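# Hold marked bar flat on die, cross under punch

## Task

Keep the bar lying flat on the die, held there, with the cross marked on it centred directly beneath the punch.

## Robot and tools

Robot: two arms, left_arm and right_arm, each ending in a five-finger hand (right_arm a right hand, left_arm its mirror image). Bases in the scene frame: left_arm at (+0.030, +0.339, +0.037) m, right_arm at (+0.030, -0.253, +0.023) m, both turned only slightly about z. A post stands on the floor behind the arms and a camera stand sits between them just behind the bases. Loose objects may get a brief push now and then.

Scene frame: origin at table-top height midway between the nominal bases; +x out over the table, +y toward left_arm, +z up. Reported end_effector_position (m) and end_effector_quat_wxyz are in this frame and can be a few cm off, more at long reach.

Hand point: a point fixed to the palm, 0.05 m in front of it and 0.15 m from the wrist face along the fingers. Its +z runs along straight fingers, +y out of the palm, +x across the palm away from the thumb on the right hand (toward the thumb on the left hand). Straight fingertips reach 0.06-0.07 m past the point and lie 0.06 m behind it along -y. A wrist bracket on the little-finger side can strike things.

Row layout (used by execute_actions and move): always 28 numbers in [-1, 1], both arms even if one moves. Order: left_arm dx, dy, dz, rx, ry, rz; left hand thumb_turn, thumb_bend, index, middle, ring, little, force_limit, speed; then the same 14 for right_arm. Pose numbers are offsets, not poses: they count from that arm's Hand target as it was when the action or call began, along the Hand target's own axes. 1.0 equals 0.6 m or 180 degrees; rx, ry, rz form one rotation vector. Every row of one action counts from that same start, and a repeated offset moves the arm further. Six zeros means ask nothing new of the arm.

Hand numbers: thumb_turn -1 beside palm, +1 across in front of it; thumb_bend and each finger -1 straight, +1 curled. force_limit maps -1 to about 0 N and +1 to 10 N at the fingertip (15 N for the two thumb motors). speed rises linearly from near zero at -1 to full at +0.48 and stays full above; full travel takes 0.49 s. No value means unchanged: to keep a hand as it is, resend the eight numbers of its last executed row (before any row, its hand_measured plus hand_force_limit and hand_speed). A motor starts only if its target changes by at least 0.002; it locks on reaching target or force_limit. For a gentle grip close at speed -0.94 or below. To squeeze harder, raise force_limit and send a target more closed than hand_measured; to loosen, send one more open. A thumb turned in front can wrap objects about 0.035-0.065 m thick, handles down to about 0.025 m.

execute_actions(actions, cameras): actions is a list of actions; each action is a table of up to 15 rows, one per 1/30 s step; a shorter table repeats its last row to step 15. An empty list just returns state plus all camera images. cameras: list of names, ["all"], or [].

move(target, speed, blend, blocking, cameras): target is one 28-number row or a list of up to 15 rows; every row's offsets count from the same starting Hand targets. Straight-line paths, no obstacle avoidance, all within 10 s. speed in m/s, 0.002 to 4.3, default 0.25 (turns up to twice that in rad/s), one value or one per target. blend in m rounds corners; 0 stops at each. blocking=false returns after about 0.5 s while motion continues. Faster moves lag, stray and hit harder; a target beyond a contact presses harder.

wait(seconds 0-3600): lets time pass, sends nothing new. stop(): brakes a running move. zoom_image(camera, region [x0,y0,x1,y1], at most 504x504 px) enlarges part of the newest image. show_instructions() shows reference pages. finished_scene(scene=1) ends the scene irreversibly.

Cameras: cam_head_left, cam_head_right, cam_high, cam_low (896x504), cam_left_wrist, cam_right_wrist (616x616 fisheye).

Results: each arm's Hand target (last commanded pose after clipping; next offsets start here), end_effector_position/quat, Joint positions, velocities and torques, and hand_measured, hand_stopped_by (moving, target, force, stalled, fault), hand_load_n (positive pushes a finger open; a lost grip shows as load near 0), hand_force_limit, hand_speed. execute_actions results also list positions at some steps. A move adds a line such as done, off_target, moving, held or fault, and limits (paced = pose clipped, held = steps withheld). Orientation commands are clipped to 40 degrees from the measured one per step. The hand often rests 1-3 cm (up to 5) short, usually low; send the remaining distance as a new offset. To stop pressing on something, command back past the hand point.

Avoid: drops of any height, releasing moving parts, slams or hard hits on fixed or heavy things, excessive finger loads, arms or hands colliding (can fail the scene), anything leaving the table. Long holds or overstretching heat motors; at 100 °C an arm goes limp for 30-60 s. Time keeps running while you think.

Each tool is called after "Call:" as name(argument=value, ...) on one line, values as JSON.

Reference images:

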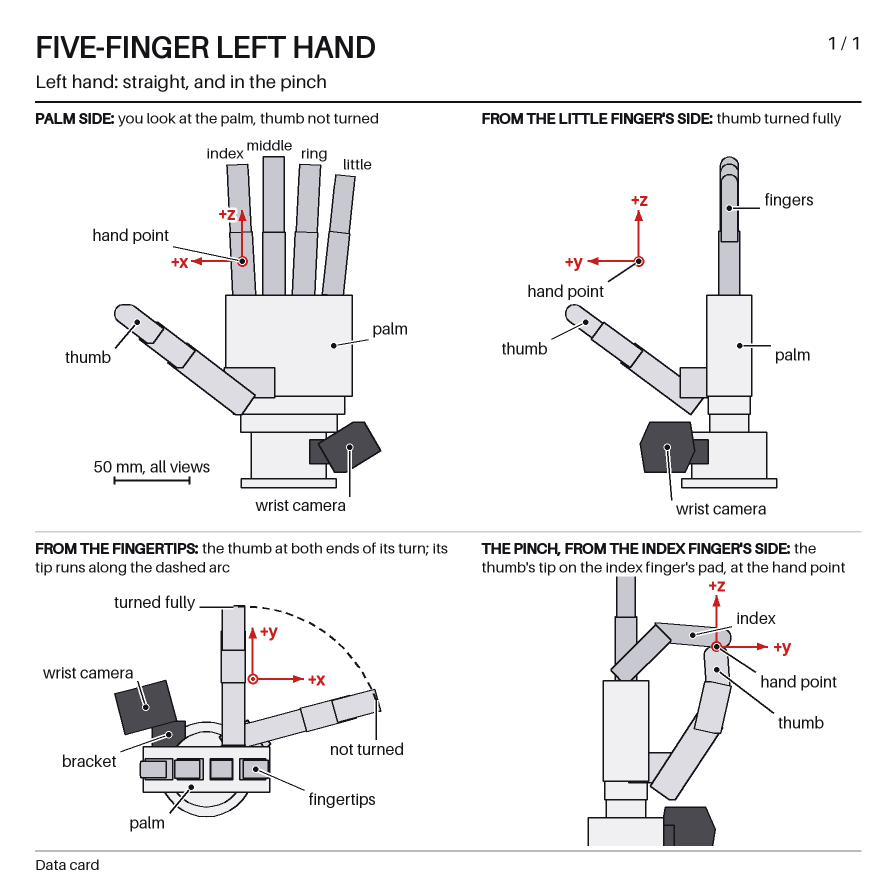

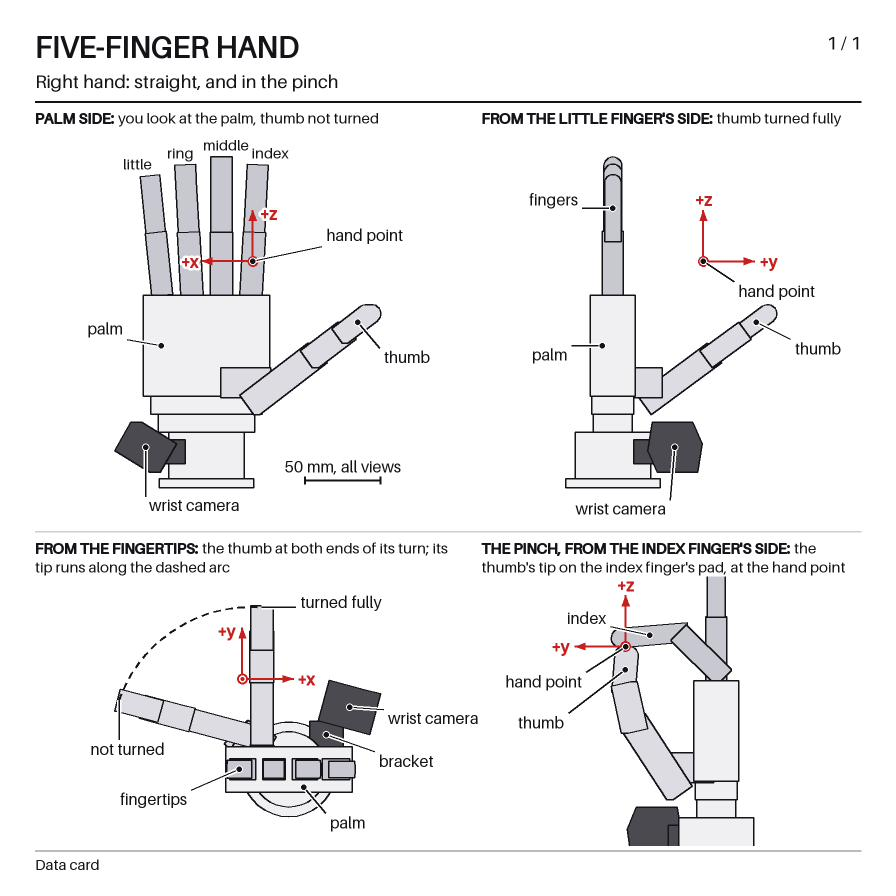

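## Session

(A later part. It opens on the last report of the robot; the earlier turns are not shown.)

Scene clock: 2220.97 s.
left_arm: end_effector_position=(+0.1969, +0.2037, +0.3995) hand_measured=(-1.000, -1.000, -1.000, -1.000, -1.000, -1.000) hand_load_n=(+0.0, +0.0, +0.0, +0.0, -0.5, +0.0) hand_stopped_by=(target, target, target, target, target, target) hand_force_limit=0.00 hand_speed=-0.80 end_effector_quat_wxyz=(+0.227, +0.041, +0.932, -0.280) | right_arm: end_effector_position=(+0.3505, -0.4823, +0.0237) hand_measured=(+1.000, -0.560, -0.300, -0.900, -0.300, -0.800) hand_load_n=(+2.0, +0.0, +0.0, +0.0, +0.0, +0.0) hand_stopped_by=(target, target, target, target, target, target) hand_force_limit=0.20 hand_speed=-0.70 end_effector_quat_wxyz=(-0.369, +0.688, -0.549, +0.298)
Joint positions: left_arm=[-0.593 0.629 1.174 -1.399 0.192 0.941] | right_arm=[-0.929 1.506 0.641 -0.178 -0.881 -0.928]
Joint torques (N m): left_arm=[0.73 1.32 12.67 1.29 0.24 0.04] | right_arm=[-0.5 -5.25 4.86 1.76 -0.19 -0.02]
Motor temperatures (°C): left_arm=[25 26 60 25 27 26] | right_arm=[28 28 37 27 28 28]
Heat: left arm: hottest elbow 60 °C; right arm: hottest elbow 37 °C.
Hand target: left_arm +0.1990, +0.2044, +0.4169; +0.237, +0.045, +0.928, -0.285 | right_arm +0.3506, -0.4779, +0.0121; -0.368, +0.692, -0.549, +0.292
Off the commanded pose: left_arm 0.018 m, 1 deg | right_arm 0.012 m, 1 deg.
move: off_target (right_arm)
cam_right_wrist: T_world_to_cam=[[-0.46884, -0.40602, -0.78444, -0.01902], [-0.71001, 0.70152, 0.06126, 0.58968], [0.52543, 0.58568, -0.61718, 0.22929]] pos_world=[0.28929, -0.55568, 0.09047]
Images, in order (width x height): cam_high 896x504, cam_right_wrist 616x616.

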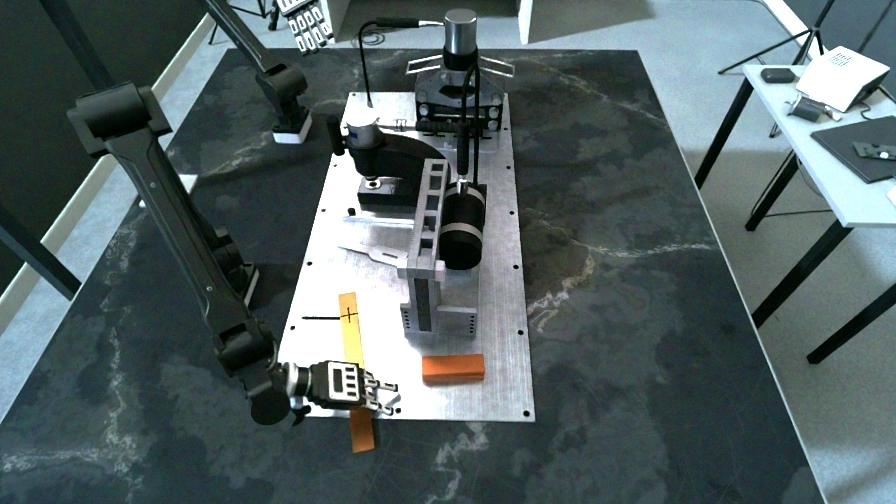

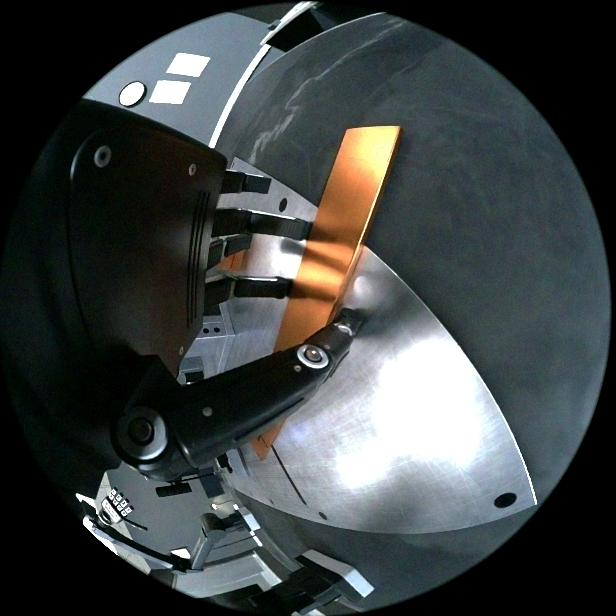

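Call:
move(target=[0, 0, 0, 0, 0, 0, -1, -1, -1, -1, -1, -1, 0, -0.8, 0, 0.0110, 0.0075, 0, 0, 0, 1, -0.56, -0.3, -0.9, -0.3, -0.8, 0.2, -0.7], speed=0.05)

Call:
move(target=[0, 0, 0, 0, 0, 0, -1, -1, -1, -1, -1, -1, 0, -0.8, 0, 0, 0, 0, 0, 0, 1, -0.56, 0.15, -0.9, 0.12, -0.8, 0.0, -0.93], cameras=["cam_right_wrist"])

Call:
zoom_image(camera="cam_right_wrist", region=[240, 180, 440, 380])

Scene clock: 2235.30 s.
left_arm: end_effector_position=(+0.1969, +0.2037, +0.3995) hand_measured=(-1.000, -1.000, -1.000, -1.000, -1.000, -1.000) hand_load_n=(+0.0, +0.0, -0.5, +0.0, +0.0, +0.0) hand_stopped_by=(target, target, target, target, target, target) hand_force_limit=0.00 hand_speed=-0.80 end_effector_quat_wxyz=(+0.227, +0.041, +0.932, -0.280) | right_arm: end_effector_position=(+0.3517, -0.4828, +0.0235) hand_measured=(+1.000, -0.560, -0.300, -0.900, -0.300, -0.800) hand_load_n=(+3.0, +2.0, +0.0, +0.0, +0.0, +0.0) hand_stopped_by=(target, target, target, target, target, target) hand_force_limit=0.20 hand_speed=-0.70 end_effector_quat_wxyz=(-0.370, +0.685, -0.550, +0.301)
Joint positions: left_arm=[-0.593 0.629 1.174 -1.399 0.192 0.941] | right_arm=[-0.929 1.507 0.636 -0.157 -0.882 -0.915]
Joint torques (N m): left_arm=[0.73 1.26 12.67 1.29 0.24 0.04] | right_arm=[-1.32 -3.9 4.63 2 -0.16 -0.18]
Motor temperatures (°C): left_arm=[25 26 60 25 27 26] | right_arm=[28 28 36 27 27 28]
Heat: left arm: hottest elbow 60 °C; right arm: hottest elbow 36 °C.
Hand target: left_arm +0.1990, +0.2044, +0.4169; +0.237, +0.045, +0.928, -0.285 | right_arm +0.3506, -0.4779, +0.0041; -0.368, +0.692, -0.549, +0.292
Off the commanded pose: left_arm 0.018 m, 1 deg | right_arm 0.020 m, 1 deg.
move: off_target (right_arm)

Scene clock: 2237.03 s.
left_arm: end_effector_position=(+0.1969, +0.2037, +0.3995) hand_measured=(-1.000, -1.000, -1.000, -1.000, -1.000, -1.000) hand_load_n=(+0.0, +0.0, +0.0, +0.0, +0.0, +0.0) hand_stopped_by=(target, target, target, target, target, target) hand_force_limit=0.00 hand_speed=-0.80 end_effector_quat_wxyz=(+0.227, +0.041, +0.932, -0.280) | right_arm: end_effector_position=(+0.3531, -0.4835, +0.0236) hand_measured=(+1.000, -0.562, -0.038, -0.900, -0.012, -0.800) hand_load_n=(+2.0, +5.0, +1.5, +0.0, +5.0, +0.0) hand_stopped_by=(target, target, force, target, force, target) hand_force_limit=0.00 hand_speed=-0.93 end_effector_quat_wxyz=(-0.372, +0.685, -0.548, +0.304)
Joint positions: left_arm=[-0.593 0.629 1.174 -1.399 0.192 0.941] | right_arm=[-0.929 1.51 0.636 -0.147 -0.887 -0.914]
Joint torques (N m): left_arm=[0.73 1.32 12.67 1.28 0.25 0.04] | right_arm=[-1.44 -4.95 4.51 1.66 0.06 -0.2]
Motor temperatures (°C): left_arm=[25 26 60 25 27 26] | right_arm=[28 28 36 27 27 28]
Heat: left arm: hottest elbow 60 °C; right arm: hottest elbow 36 °C.
Hand target: left_arm +0.1990, +0.2044, +0.4169; +0.237, +0.045, +0.928, -0.285 | right_arm +0.3505, -0.4778, +0.0040; -0.368, +0.692, -0.549, +0.291
Off the commanded pose: left_arm 0.018 m, 1 deg | right_arm 0.020 m, 2 deg.
move: done
cam_right_wrist: T_world_to_cam=[[-0.45929, -0.40613, -0.79001, -0.02153], [-0.7078, 0.7047, 0.04923, 0.5934], [0.53672, 0.58178, -0.61112, 0.22254]] pos_world=[0.29068, -0.55638, 0.08978]

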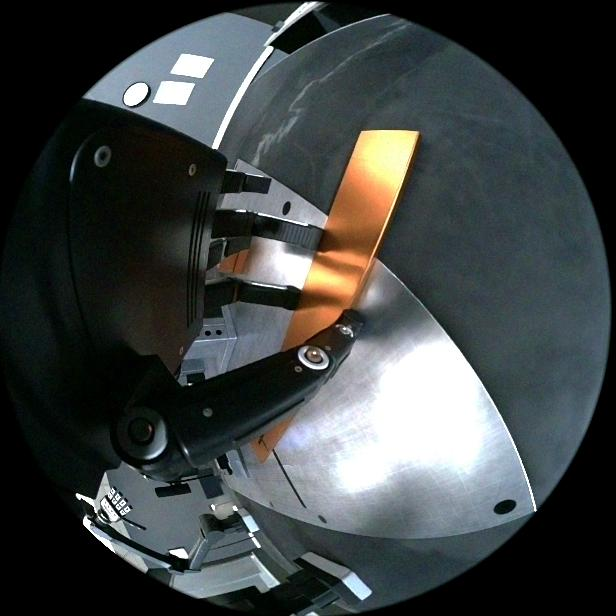

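Scaled by 2.520 from the camera's image (finer frame: 880x880).

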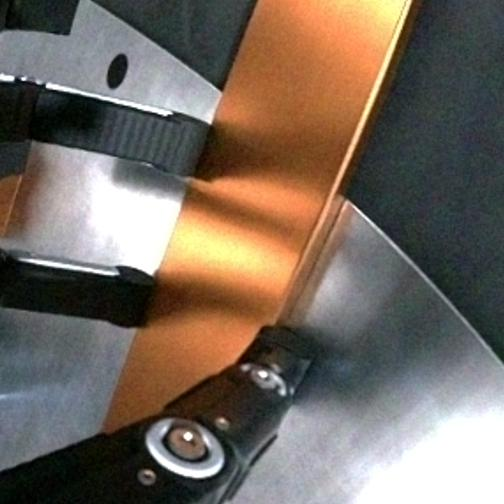

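Call:
move(target=[0, 0, 0, 0, 0, 0, -1, -1, -1, -1, -1, -1, 0, -0.8, 0.1167, 0, 0, 0, 0, 0, 1, -0.56, 0.15, -0.9, 0.12, -0.8, 0.0, -0.93], speed=0.05, cameras=["cam_right_wrist", "cam_high"])

Call:
zoom_image(camera="cam_right_wrist", region=[240, 180, 440, 380])

Scene clock: 2250.07 s.
left_arm: end_effector_position=(+0.1969, +0.2037, +0.3995) hand_measured=(-1.000, -1.000, -1.000, -1.000, -1.000, -1.000) hand_load_n=(+0.0, +0.0, +0.0, +0.0, +0.0, +0.0) hand_stopped_by=(target, target, target, target, target, target) hand_force_limit=0.00 hand_speed=-0.80 end_effector_quat_wxyz=(+0.227, +0.041, +0.932, -0.280) | right_arm: end_effector_position=(+0.3731, -0.5230, +0.0246) hand_measured=(+1.000, -0.562, -0.038, -0.900, -0.012, -0.800) hand_load_n=(+3.0, +3.0, +2.5, +0.0, +3.5, +0.0) hand_stopped_by=(target, target, force, target, force, target) hand_force_limit=0.00 hand_speed=-0.93 end_effector_quat_wxyz=(-0.391, +0.684, -0.544, +0.290)
Joint positions: left_arm=[-0.593 0.629 1.174 -1.399 0.192 0.941] | right_arm=[-0.957 1.634 0.796 -0.259 -0.938 -0.97]
Joint torques (N m): left_arm=[0.67 1.32 12.67 1.29 0.25 0.04] | right_arm=[-3.6 -5.66 7.57 0.76 0.84 -0.52]
Motor temperatures (°C): left_arm=[25 26 60 25 27 26] | right_arm=[28 28 36 27 27 28]
Heat: left arm: hottest elbow 60 °C; right arm: hottest elbow 36 °C.
Hand target: left_arm +0.1990, +0.2044, +0.4169; +0.237, +0.045, +0.928, -0.285 | right_arm +0.3664, -0.5461, +0.0040; -0.368, +0.692, -0.549, +0.292
Off the commanded pose: left_arm 0.018 m, 1 deg | right_arm 0.032 m, 3 deg.
move: off_target (right_arm)
cam_right_wrist: T_world_to_cam=[[-0.44455, -0.38539, -0.80861, -0.02187], [-0.72676, 0.68288, 0.07409, 0.63041], [0.52363, 0.6206, -0.58366, 0.26002]] pos_world=[0.31228, -0.6003, 0.08737]
Images, in order (width x height): cam_high 896x504, cam_right_wrist 616x616.

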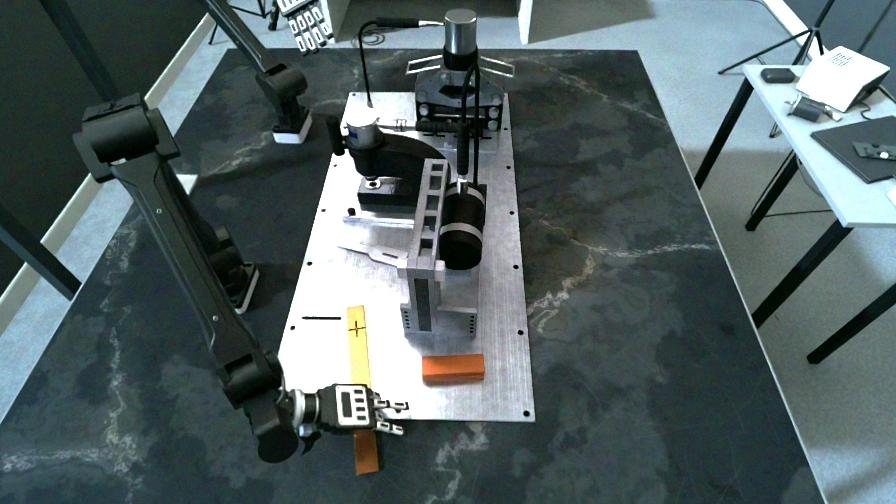

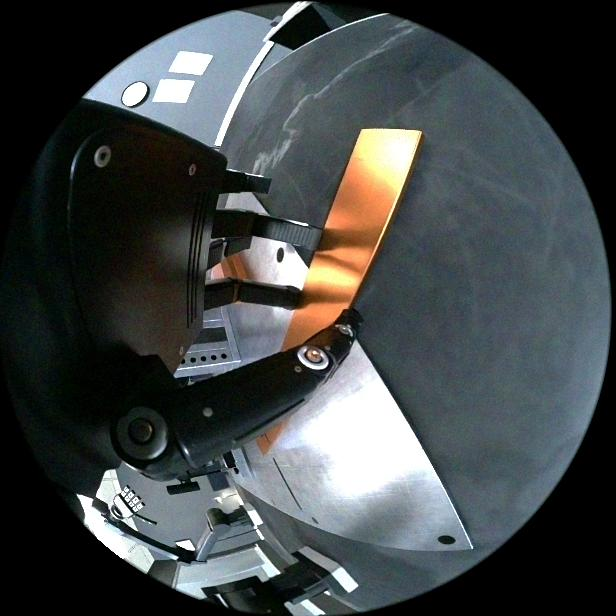

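Scaled by 2.520 from the camera's image (finer frame: 880x880).

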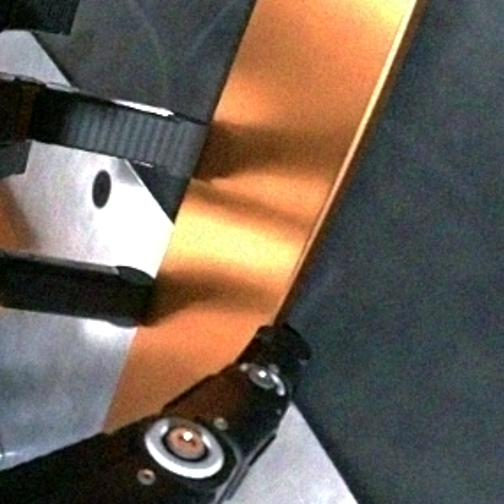

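Call:
move(target=[0, 0, 0, 0, 0, 0, -1, -1, -1, -1, -1, -1, 0, -0.8, 0.0917, 0, 0, 0, 0, 0, 1, -0.56, 0.15, -0.9, 0.12, -0.8, 0.0, -0.93], speed=0.05, cameras=["cam_right_wrist", "cam_high"])

Call:
zoom_image(camera="cam_right_wrist", region=[240, 180, 440, 380])

Scene clock: 2257.93 s.
left_arm: end_effector_position=(+0.1969, +0.2037, +0.3995) hand_measured=(-1.000, -1.000, -1.000, -1.000, -1.000, -1.000) hand_load_n=(+0.0, +0.0, +0.0, +0.0, +0.0, +0.0) hand_stopped_by=(target, target, target, target, target, target) hand_force_limit=0.00 hand_speed=-0.80 end_effector_quat_wxyz=(+0.227, +0.041, +0.932, -0.280) | right_arm: end_effector_position=(+0.3858, -0.5774, +0.0238) hand_measured=(+1.000, -0.562, -0.038, -0.900, -0.012, -0.800) hand_load_n=(+3.0, +6.0, +5.5, +0.0, +4.5, +0.0) hand_stopped_by=(target, target, force, target, force, target) hand_force_limit=0.00 hand_speed=-0.93 end_effector_quat_wxyz=(-0.388, +0.684, -0.546, +0.289)
Joint positions: left_arm=[-0.593 0.629 1.174 -1.399 0.192 0.941] | right_arm=[-0.997 1.745 0.96 -0.362 -0.948 -1.029]
Joint torques (N m): left_arm=[0.73 1.32 12.67 1.29 0.24 0.04] | right_arm=[-3.55 -8.53 7.8 0.8 0.59 -0.47]
Motor temperatures (°C): left_arm=[25 26 60 25 27 26] | right_arm=[28 28 37 27 28 28]
Heat: left arm: hottest elbow 60 °C; right arm: hottest elbow 37 °C.
Hand target: left_arm +0.1990, +0.2044, +0.4169; +0.237, +0.045, +0.928, -0.285 | right_arm +0.3790, -0.5996, +0.0039; -0.368, +0.692, -0.549, +0.291
Off the commanded pose: left_arm 0.018 m, 1 deg | right_arm 0.031 m, 3 deg.
move: off_target (right_arm)
cam_right_wrist: T_world_to_cam=[[-0.45133, -0.38453, -0.80526, -0.03477], [-0.7228, 0.68673, 0.07719, 0.67744], [0.52331, 0.61688, -0.58788, 0.28468]] pos_world=[0.32498, -0.6542, 0.08706]
Images, in order (width x height): cam_high 896x504, cam_right_wrist 616x616.

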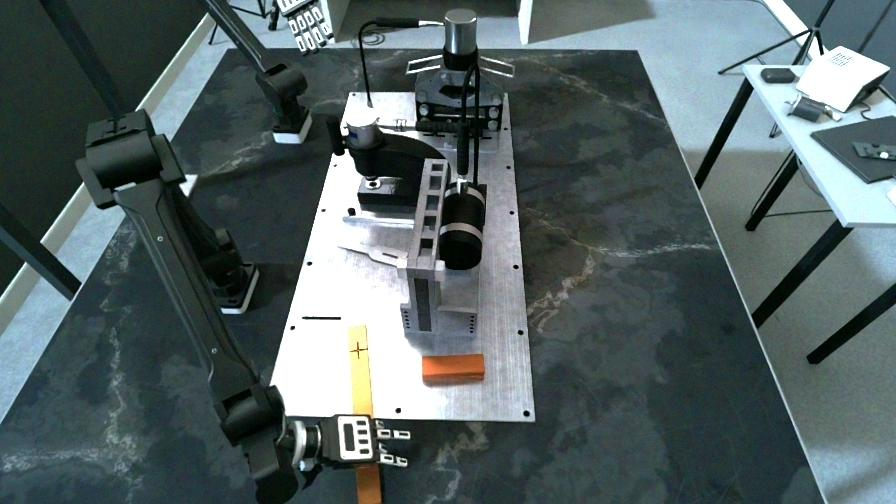

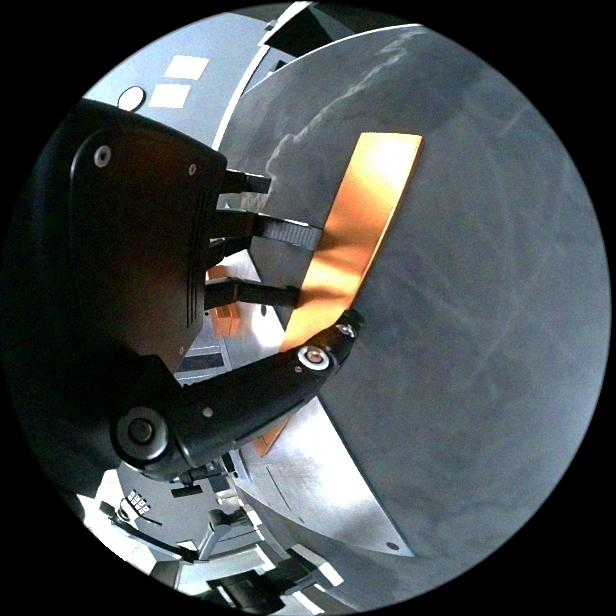

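Scaled by 2.520 from the camera's image (finer frame: 880x880).

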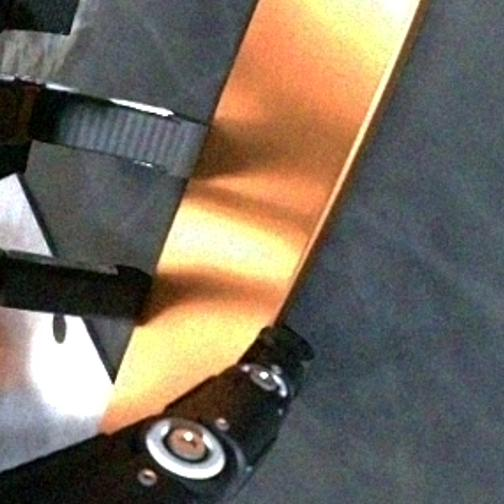

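Call:
move(target=[0, 0, 0, 0, 0, 0, -1, -1, -1, -1, -1, -1, 0, -0.8, 0.0667, 0, 0, 0, 0, 0, 1, -0.56, 0.15, -0.9, 0.12, -0.8, 0.0, -0.93], speed=0.05, cameras=["cam_right_wrist", "cam_high"])

Call:
zoom_image(camera="cam_high", region=[260, 280, 460, 504])

Scene clock: 2281.03 s.
left_arm: end_effector_position=(+0.1969, +0.2037, +0.3995) hand_measured=(-1.000, -1.000, -1.000, -1.000, -1.000, -1.000) hand_load_n=(+0.0, +0.0, -0.5, +0.0, +0.0, +0.0) hand_stopped_by=(target, target, target, target, target, target) hand_force_limit=0.00 hand_speed=-0.80 end_effector_quat_wxyz=(+0.227, +0.041, +0.932, -0.280) | right_arm: end_effector_position=(+0.3952, -0.6167, +0.0241) hand_measured=(+1.000, -0.562, -0.038, -0.900, -0.012, -0.800) hand_load_n=(+2.5, +6.5, +5.0, +0.0, +4.5, +0.0) hand_stopped_by=(target, target, force, target, force, target) hand_force_limit=0.00 hand_speed=-0.93 end_effector_quat_wxyz=(-0.385, +0.685, -0.546, +0.290)
Joint positions: left_arm=[-0.593 0.629 1.174 -1.399 0.192 0.941] | right_arm=[-1.02 1.823 1.085 -0.439 -0.952 -1.069]
Joint torques (N m): left_arm=[0.73 1.32 12.67 1.28 0.24 0.04] | right_arm=[-3.08 -9.41 8.36 0.84 0.46 -0.39]
Motor temperatures (°C): left_arm=[25 26 60 25 27 26] | right_arm=[28 28 37 27 28 29]
Heat: left arm: hottest elbow 60 °C; right arm: hottest elbow 37 °C.
Hand target: left_arm +0.1990, +0.2044, +0.4169; +0.237, +0.045, +0.928, -0.285 | right_arm +0.3881, -0.6387, +0.0040; -0.368, +0.692, -0.549, +0.292
Off the commanded pose: left_arm 0.018 m, 1 deg | right_arm 0.031 m, 2 deg.
move: off_target (right_arm)
cam_right_wrist: T_world_to_cam=[[-0.45344, -0.38917, -0.80183, -0.04749], [-0.7227, 0.68705, 0.07523, 0.71138], [0.52163, 0.6136, -0.59279, 0.3029]] pos_world=[0.33459, -0.69309, 0.08796]
Images, in order (width x height): cam_high 896x504, cam_right_wrist 616x616.

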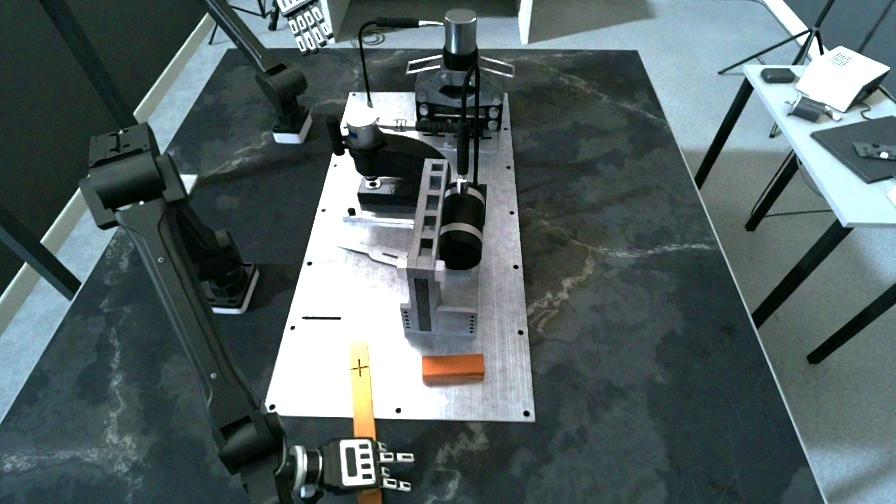

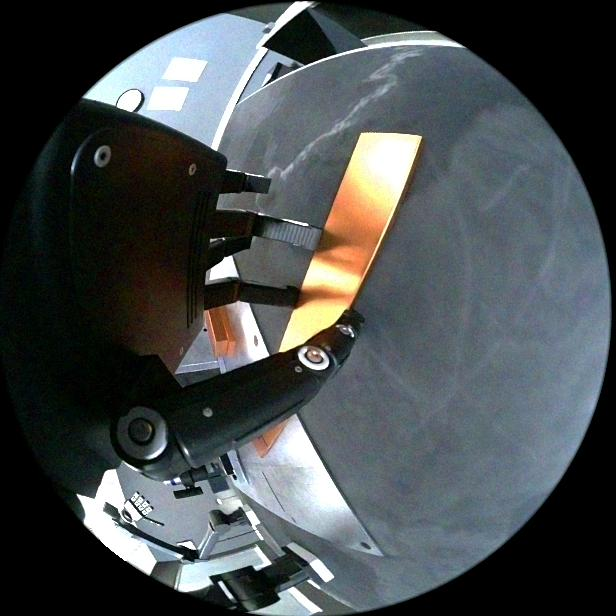

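Scaled by 2.250.

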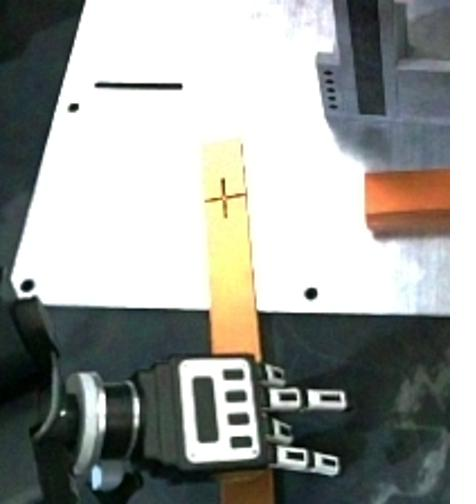

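Call:
move(target=[0, 0, 0, 0, 0, 0, -1, -1, -1, -1, -1, -1, 0, -0.8, 0, 0, 0, 0, 0, 0, 1, -0.58, -0.35, -0.9, -0.35, -0.8, 0.0, -0.7])

Call:
move(target=[[0, 0, 0, 0, 0, 0, -1, -1, -1, -1, -1, -1, 0, -0.8, 0.02, -0.0622, -0.0419, 0, 0, 0, 1, -0.58, -0.35, -0.9, -0.35, -0.8, 0.0, -0.7], [0, 0, 0, 0, 0, 0, -1, -1, -1, -1, -1, -1, 0, -0.8, -0.095, -0.0622, -0.0419, 0, 0, 0, 1, -0.58, -0.35, -0.9, -0.35, -0.8, 0.0, -0.7]], speed=0.08, cameras=["cam_right_wrist", "cam_high"])

Call:
zoom_image(camera="cam_right_wrist", region=[220, 90, 460, 460])

Scene clock: 2307.17 s.
left_arm: end_effector_position=(+0.1969, +0.2037, +0.3995) hand_measured=(-1.000, -1.000, -1.000, -1.000, -1.000, -1.000) hand_load_n=(+0.0, +0.0, +0.0, +0.0, +0.0, +0.0) hand_stopped_by=(target, target, target, target, target, target) hand_force_limit=0.00 hand_speed=-0.80 end_effector_quat_wxyz=(+0.227, +0.041, +0.932, -0.280) | right_arm: end_effector_position=(+0.3885, -0.6249, +0.0206) hand_measured=(+1.000, -0.580, -0.350, -0.900, -0.350, -0.800) hand_load_n=(+2.5, -1.5, +0.0, +0.0, +0.0, +0.0) hand_stopped_by=(target, target, target, target, target, target) hand_force_limit=0.00 hand_speed=-0.70 end_effector_quat_wxyz=(-0.378, +0.686, -0.548, +0.294)
Joint positions: left_arm=[-0.593 0.629 1.174 -1.399 0.192 0.941] | right_arm=[-1.037 1.829 1.088 -0.44 -0.944 -1.087]
Joint torques (N m): left_arm=[0.73 1.32 12.67 1.29 0.25 0.04] | right_arm=[-2.49 -9.64 8.1 0.79 0.11 -0.23]
Motor temperatures (°C): left_arm=[25 25 60 25 27 26] | right_arm=[28 28 39 27 27 29]
Heat: left arm: hottest elbow 60 °C; right arm: hottest elbow 39 °C.
Hand target: left_arm +0.1990, +0.2044, +0.4169; +0.237, +0.045, +0.928, -0.285 | right_arm +0.3882, -0.6385, +0.0039; -0.368, +0.692, -0.549, +0.291
Off the commanded pose: left_arm 0.018 m, 1 deg | right_arm 0.022 m, 1 deg.
move: done

Scene clock: 2309.53 s.
left_arm: end_effector_position=(+0.1969, +0.2037, +0.3995) hand_measured=(-1.000, -1.000, -1.000, -1.000, -1.000, -1.000) hand_load_n=(+0.0, +0.0, -0.5, +0.0, +0.0, +0.0) hand_stopped_by=(target, target, target, target, target, target) hand_force_limit=0.00 hand_speed=-0.80 end_effector_quat_wxyz=(+0.227, +0.041, +0.932, -0.280) | right_arm: end_effector_position=(+0.3706, -0.5847, +0.0412) hand_measured=(+1.000, -0.580, -0.350, -0.900, -0.350, -0.800) hand_load_n=(+0.0, +0.0, +0.0, +0.0, +0.0, -0.5) hand_stopped_by=(target, target, target, target, target, target) hand_force_limit=0.00 hand_speed=-0.70 end_effector_quat_wxyz=(-0.371, +0.690, -0.554, +0.284)
Joint positions: left_arm=[-0.593 0.629 1.174 -1.399 0.192 0.941] | right_arm=[-1.02 1.699 0.98 -0.467 -0.916 -1.077]
Joint torques (N m): left_arm=[0.73 1.26 12.67 1.29 0.24 0.04] | right_arm=[-0.56 -11.93 5.81 1.33 -0.5 0.15]
Motor temperatures (°C): left_arm=[25 25 60 25 27 26] | right_arm=[28 28 39 27 27 29]
Heat: left arm: hottest elbow 60 °C; right arm: hottest elbow 39 °C.
Hand target: left_arm +0.1990, +0.2044, +0.4169; +0.237, +0.045, +0.928, -0.285 | right_arm +0.3752, -0.5830, +0.0490; -0.368, +0.692, -0.549, +0.291
Off the commanded pose: left_arm 0.018 m, 1 deg | right_arm 0.009 m, 1 deg.
move: done
cam_right_wrist: T_world_to_cam=[[-0.48304, -0.39504, -0.78142, -0.02587], [-0.71335, 0.69505, 0.08959, 0.67106], [0.50774, 0.6007, -0.61754, 0.30489]] pos_world=[0.3114, -0.65979, 0.10795]
Images, in order (width x height): cam_high 896x504, cam_right_wrist 616x616.

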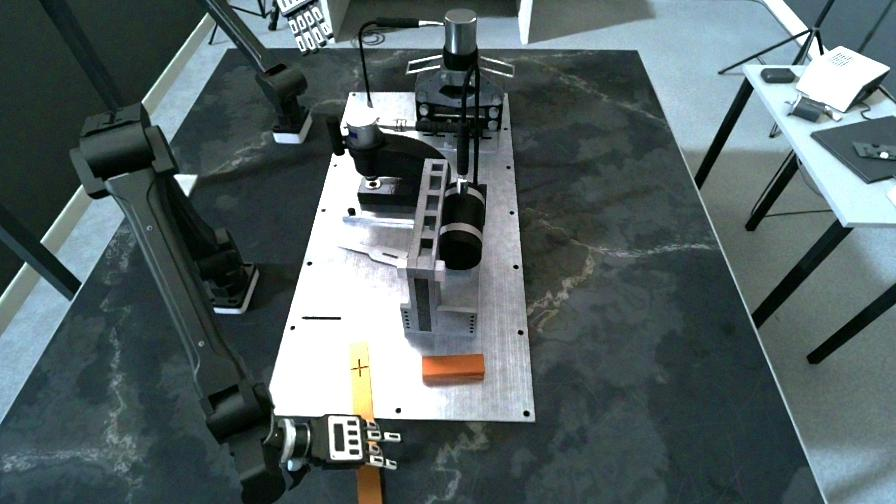

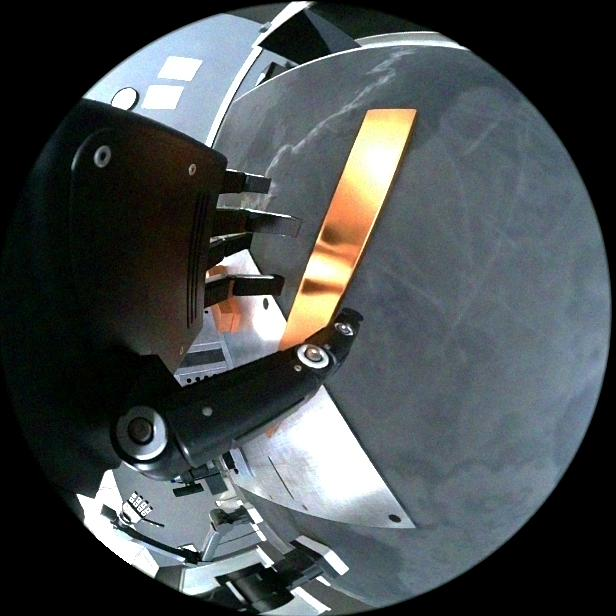

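Scaled by 1.362 from the camera's image (finer frame: 880x880).

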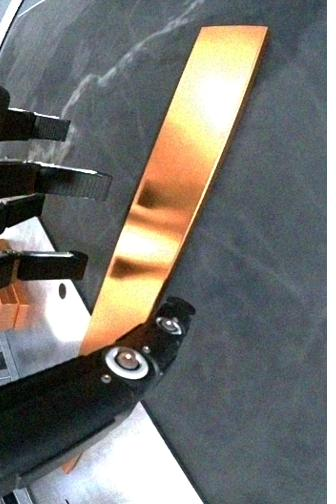

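Call:
move(target=[[0, 0, 0, 0, 0, 0, -1, -1, -1, -1, -1, -1, 0, -0.8, -0.0680, -0.0010, 0.0283, 0.0001, 0.0145, 0.0095, 1, -0.56, -0.3, -0.9, -0.3, -0.8, 0.0, -0.7], [0, 0, 0, 0, 0, 0, -1, -1, -1, -1, -1, -1, 0, -0.8, -0.0683, 0.0385, 0.0532, 0.0001, 0.0145, 0.0095, 1, -0.56, -0.3, -0.9, -0.3, -0.8, 0.0, -0.7]], speed=0.08, cameras=["cam_right_wrist", "cam_high"])

Call:
zoom_image(camera="cam_right_wrist", region=[240, 180, 440, 380])

Scene clock: 2368.23 s.
left_arm: end_effector_position=(+0.1969, +0.2037, +0.3995) hand_measured=(-1.000, -1.000, -1.000, -1.000, -1.000, -1.000) hand_load_n=(+0.0, +0.0, +0.0, +0.0, +0.0, +0.0) hand_stopped_by=(target, target, target, target, target, target) hand_force_limit=0.00 hand_speed=-0.80 end_effector_quat_wxyz=(+0.227, +0.041, +0.932, -0.280) | right_arm: end_effector_position=(+0.3796, -0.5456, +0.0238) hand_measured=(+1.000, -0.560, -0.300, -0.900, -0.300, -0.800) hand_load_n=(+0.0, +0.0, +0.0, +0.0, +0.0, +0.0) hand_stopped_by=(target, target, target, target, target, target) hand_force_limit=0.00 hand_speed=-0.70 end_effector_quat_wxyz=(-0.359, +0.677, -0.562, +0.311)
Joint positions: left_arm=[-0.593 0.629 1.174 -1.399 0.192 0.941] | right_arm=[-0.955 1.637 0.804 -0.179 -0.867 -0.905]
Joint torques (N m): left_arm=[0.73 1.26 12.67 1.29 0.24 0.04] | right_arm=[-1.2 -8.29 4.81 1.77 -0.2 0.12]
Motor temperatures (°C): left_arm=[25 25 60 25 27 26] | right_arm=[28 29 38 27 28 28]
Heat: left arm: hottest elbow 60 °C; right arm: hottest elbow 38 °C.
Hand target: left_arm +0.1990, +0.2044, +0.4169; +0.237, +0.045, +0.928, -0.285 | right_arm +0.3790, -0.5400, +0.0120; -0.360, +0.677, -0.567, +0.302
Off the commanded pose: left_arm 0.018 m, 1 deg | right_arm 0.013 m, 1 deg.
move: off_target (right_arm)
cam_right_wrist: T_world_to_cam=[[-0.48395, -0.39472, -0.78102, -0.01916], [-0.67747, 0.73393, 0.04887, 0.66037], [0.55392, 0.55276, -0.6226, 0.22248]] pos_world=[0.31487, -0.6152, 0.09127]
Images, in order (width x height): cam_high 896x504, cam_right_wrist 616x616.

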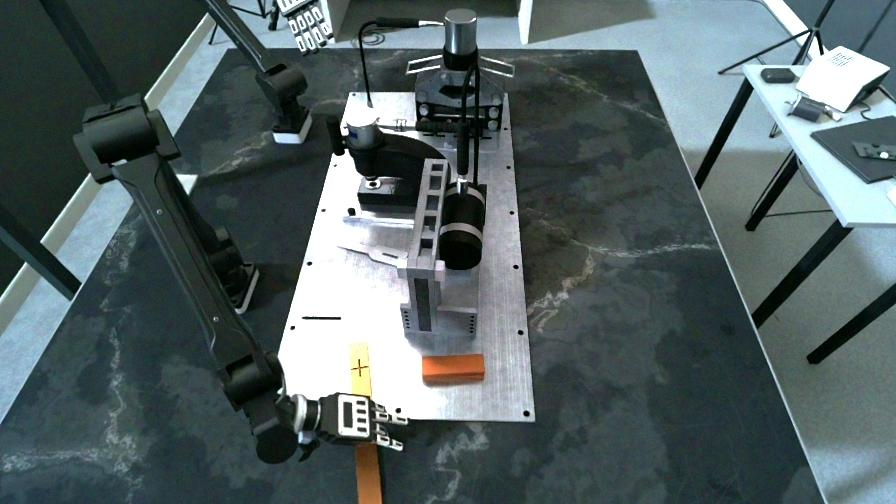

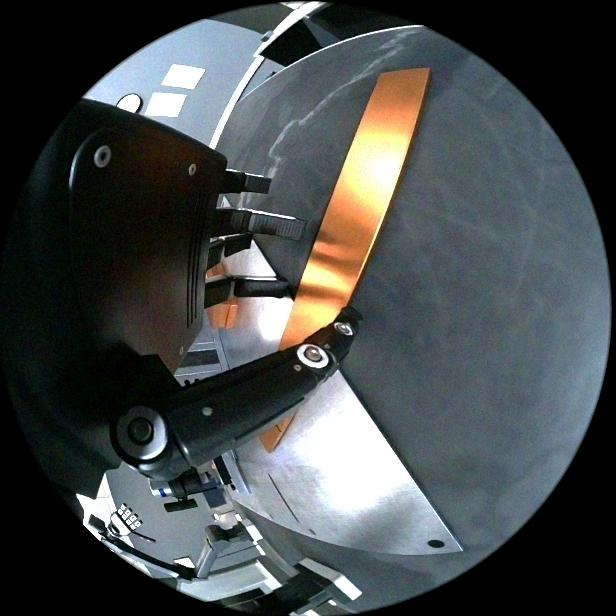

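Scaled by 2.520 from the camera's image (finer frame: 880x880).

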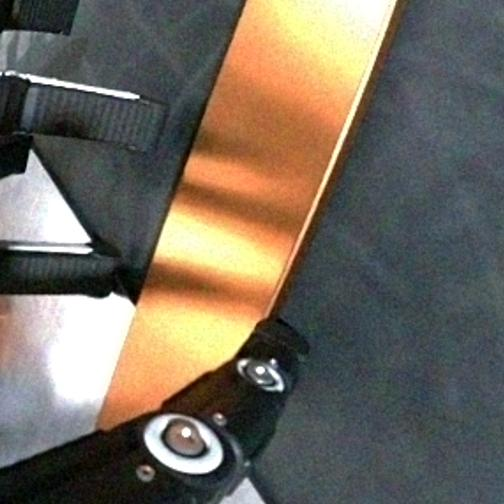

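Call:
move(target=[0, 0, 0, 0, 0, 0, -1, -1, -1, -1, -1, -1, 0, -0.8, 0, 0.0124, 0.0084, 0, 0, 0, 1, -0.56, -0.3, -0.9, -0.3, -0.8, 0.0, -0.7], speed=0.05, cameras=["cam_right_wrist"])

Call:
zoom_image(camera="cam_right_wrist", region=[240, 180, 440, 380])

Scene clock: 2378.10 s.
left_arm: end_effector_position=(+0.1969, +0.2037, +0.3995) hand_measured=(-1.000, -1.000, -1.000, -1.000, -1.000, -1.000) hand_load_n=(+0.0, +0.0, +0.0, +0.0, +0.0, +0.0) hand_stopped_by=(target, target, target, target, target, target) hand_force_limit=0.00 hand_speed=-0.80 end_effector_quat_wxyz=(+0.227, +0.041, +0.932, -0.280) | right_arm: end_effector_position=(+0.3809, -0.5448, +0.0228) hand_measured=(+1.000, -0.560, -0.300, -0.900, -0.300, -0.800) hand_load_n=(+0.0, +2.0, +0.0, +0.0, -0.5, +0.0) hand_stopped_by=(target, target, target, target, target, target) hand_force_limit=0.00 hand_speed=-0.70 end_effector_quat_wxyz=(-0.362, +0.674, -0.563, +0.313)
Joint positions: left_arm=[-0.593 0.629 1.174 -1.399 0.192 0.941] | right_arm=[-0.955 1.641 0.799 -0.161 -0.873 -0.893]
Joint torques (N m): left_arm=[0.73 1.26 12.68 1.29 0.24 0.04] | right_arm=[-0.56 -7.06 4.83 1.95 0.05 -0.06]
Motor temperatures (°C): left_arm=[25 25 60 25 27 26] | right_arm=[28 29 37 27 27 28]
Heat: left arm: hottest elbow 60 °C; right arm: hottest elbow 37 °C.
Hand target: left_arm +0.1990, +0.2044, +0.4169; +0.237, +0.045, +0.928, -0.285 | right_arm +0.3790, -0.5400, +0.0030; -0.360, +0.676, -0.567, +0.302
Off the commanded pose: left_arm 0.018 m, 1 deg | right_arm 0.020 m, 1 deg.
move: off_target (right_arm)
cam_right_wrist: T_world_to_cam=[[-0.47902, -0.38853, -0.78714, -0.01733], [-0.67537, 0.73593, 0.04775, 0.66096], [0.56073, 0.55448, -0.61492, 0.21886]] pos_world=[0.31537, -0.61451, 0.08938]

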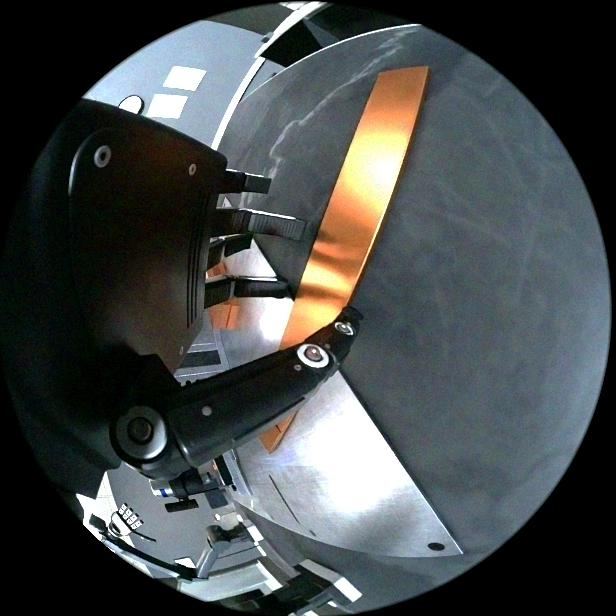

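Scaled by 2.520 from the camera's image (finer frame: 880x880).

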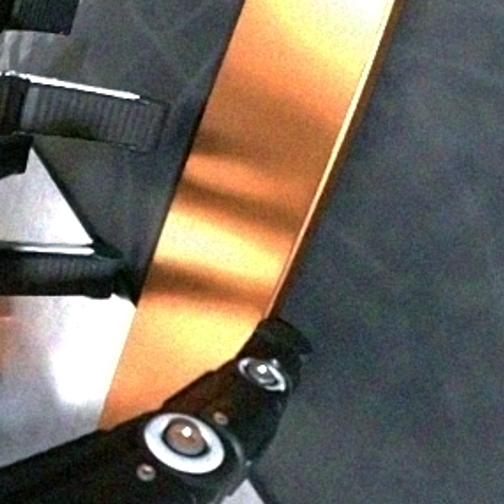

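Call:
move(target=[0, 0, 0, 0, 0, 0, -1, -1, -1, -1, -1, -1, 0, -0.8, 0, 0, 0, 0, 0, 0, 1, -0.56, 0.15, -0.9, 0.12, -0.8, 0.0, -0.93])

Call:
move(target=[0, 0, 0, 0, 0, 0, -1, -1, -1, -1, -1, -1, 0, -0.8, 0, 0, 0, 0, 0, 0, 1, -0.3, 0.25, -0.9, 0.22, -0.8, 0.5, -0.95])

Call:
move(target=[0, 0, 0, 0, 0, 0, -1, -1, -1, -1, -1, -1, 0, -0.8, 0, 0, 0, 0, 0, 0, 1, -0.25, 0.3, -0.9, 0.3, -0.8, 0.85, -0.95], cameras=["cam_right_wrist"])

Call:
zoom_image(camera="cam_right_wrist", region=[240, 180, 440, 380])

Scene clock: 2396.50 s.
left_arm: end_effector_position=(+0.1969, +0.2037, +0.3995) hand_measured=(-1.000, -1.000, -1.000, -1.000, -1.000, -1.000) hand_load_n=(+0.0, +0.0, +0.0, +0.0, +0.0, +0.0) hand_stopped_by=(target, target, target, target, target, target) hand_force_limit=0.00 hand_speed=-0.80 end_effector_quat_wxyz=(+0.227, +0.041, +0.932, -0.280) | right_arm: end_effector_position=(+0.3827, -0.5461, +0.0231) hand_measured=(+1.000, -0.560, -0.052, -0.900, -0.032, -0.800) hand_load_n=(+0.5, +3.5, +2.5, +0.0, +5.5, +0.0) hand_stopped_by=(target, target, force, target, force, target) hand_force_limit=0.00 hand_speed=-0.93 end_effector_quat_wxyz=(-0.362, +0.674, -0.560, +0.317)
Joint positions: left_arm=[-0.593 0.629 1.174 -1.399 0.192 0.941] | right_arm=[-0.954 1.643 0.799 -0.148 -0.875 -0.891]
Joint torques (N m): left_arm=[0.73 1.26 12.67 1.29 0.25 0.04] | right_arm=[-1.61 -7.47 4.67 1.44 0.08 -0.09]
Motor temperatures (°C): left_arm=[25 25 60 25 27 26] | right_arm=[28 29 37 27 27 28]
Heat: left arm: hottest elbow 60 °C; right arm: hottest elbow 37 °C.
Hand target: left_arm +0.1990, +0.2044, +0.4169; +0.237, +0.045, +0.928, -0.285 | right_arm +0.3790, -0.5401, +0.0030; -0.360, +0.676, -0.567, +0.302
Off the commanded pose: left_arm 0.018 m, 1 deg | right_arm 0.021 m, 2 deg.
move: done

Scene clock: 2397.03 s.
left_arm: end_effector_position=(+0.1969, +0.2037, +0.3995) hand_measured=(-1.000, -1.000, -1.000, -1.000, -1.000, -1.000) hand_load_n=(+0.0, +0.0, +0.0, -0.5, +0.0, +0.0) hand_stopped_by=(target, target, target, target, target, target) hand_force_limit=0.00 hand_speed=-0.80 end_effector_quat_wxyz=(+0.227, +0.041, +0.932, -0.280) | right_arm: end_effector_position=(+0.3833, -0.5460, +0.0232) hand_measured=(+1.000, -0.542, -0.026, -0.900, -0.012, -0.800) hand_load_n=(+1.5, +11.0, +9.0, +0.0, +7.5, +0.0) hand_stopped_by=(target, force, force, target, force, target) hand_force_limit=0.50 hand_speed=-0.95 end_effector_quat_wxyz=(-0.363, +0.675, -0.559, +0.317)
Joint positions: left_arm=[-0.593 0.629 1.174 -1.399 0.192 0.941] | right_arm=[-0.953 1.643 0.799 -0.147 -0.876 -0.891]
Joint torques (N m): left_arm=[0.73 1.32 12.67 1.29 0.25 0.04] | right_arm=[-0.97 -8.12 4.79 1.37 0.17 -0.09]
Motor temperatures (°C): left_arm=[25 25 60 25 27 26] | right_arm=[28 29 37 27 27 28]
Heat: left arm: hottest elbow 60 °C; right arm: hottest elbow 37 °C.
Hand target: left_arm +0.1990, +0.2044, +0.4169; +0.237, +0.045, +0.928, -0.285 | right_arm +0.3790, -0.5400, +0.0030; -0.360, +0.676, -0.567, +0.302
Off the commanded pose: left_arm 0.018 m, 1 deg | right_arm 0.022 m, 2 deg.
move: done

Scene clock: 2397.53 s.
left_arm: end_effector_position=(+0.1969, +0.2037, +0.3995) hand_measured=(-1.000, -1.000, -1.000, -1.000, -1.000, -1.000) hand_load_n=(+0.0, +0.0, +0.0, +0.0, +0.0, +0.0) hand_stopped_by=(target, target, target, target, target, target) hand_force_limit=0.00 hand_speed=-0.80 end_effector_quat_wxyz=(+0.227, +0.041, +0.932, -0.280) | right_arm: end_effector_position=(+0.3835, -0.5460, +0.0234) hand_measured=(+1.000, -0.536, -0.022, -0.900, +0.002, -0.800) hand_load_n=(+1.5, +13.0, +8.5, +0.0, +10.0, +0.0) hand_stopped_by=(target, force, force, target, force, target) hand_force_limit=0.85 hand_speed=-0.95 end_effector_quat_wxyz=(-0.363, +0.675, -0.559, +0.318)
Joint positions: left_arm=[-0.593 0.629 1.174 -1.399 0.192 0.941] | right_arm=[-0.953 1.643 0.799 -0.146 -0.876 -0.891]
Joint torques (N m): left_arm=[0.73 1.32 12.67 1.29 0.24 0.04] | right_arm=[-1.67 -7.24 4.97 1.2 0.15 -0.1]
Motor temperatures (°C): left_arm=[25 25 60 25 27 26] | right_arm=[28 29 37 27 27 28]
Heat: left arm: hottest elbow 60 °C; right arm: hottest elbow 37 °C.
Hand target: left_arm +0.1990, +0.2044, +0.4169; +0.237, +0.045, +0.928, -0.285 | right_arm +0.3790, -0.5401, +0.0030; -0.360, +0.677, -0.567, +0.302
Off the commanded pose: left_arm 0.018 m, 1 deg | right_arm 0.022 m, 2 deg.
move: done
cam_right_wrist: T_world_to_cam=[[-0.47037, -0.39671, -0.78827, -0.02383], [-0.6781, 0.73412, 0.03518, 0.66395], [0.56473, 0.55108, -0.61432, 0.21508]] pos_world=[0.31756, -0.6154, 0.08998]

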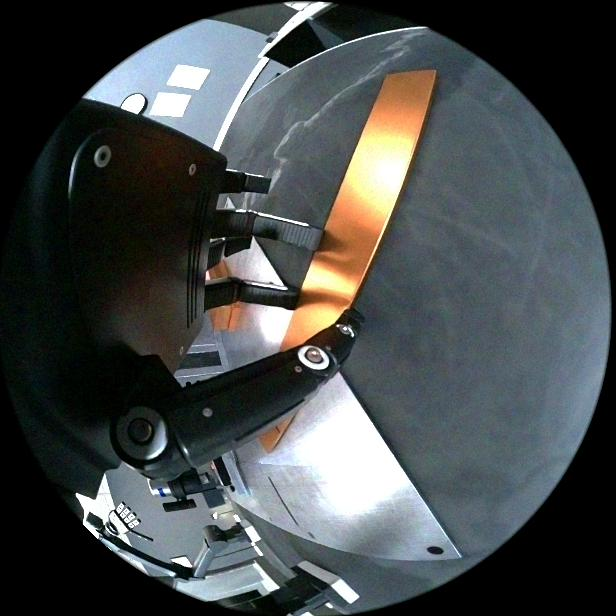

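Scaled by 2.520 from the camera's image (finer frame: 880x880).

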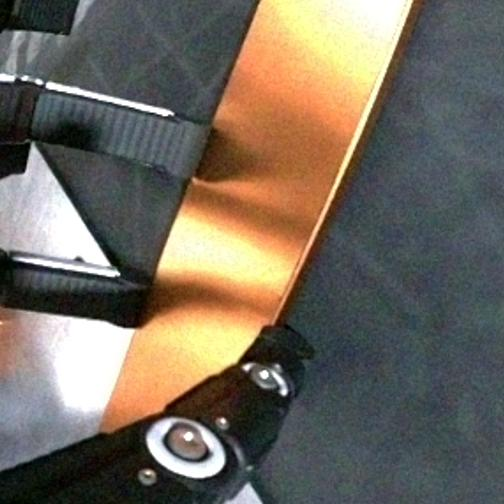

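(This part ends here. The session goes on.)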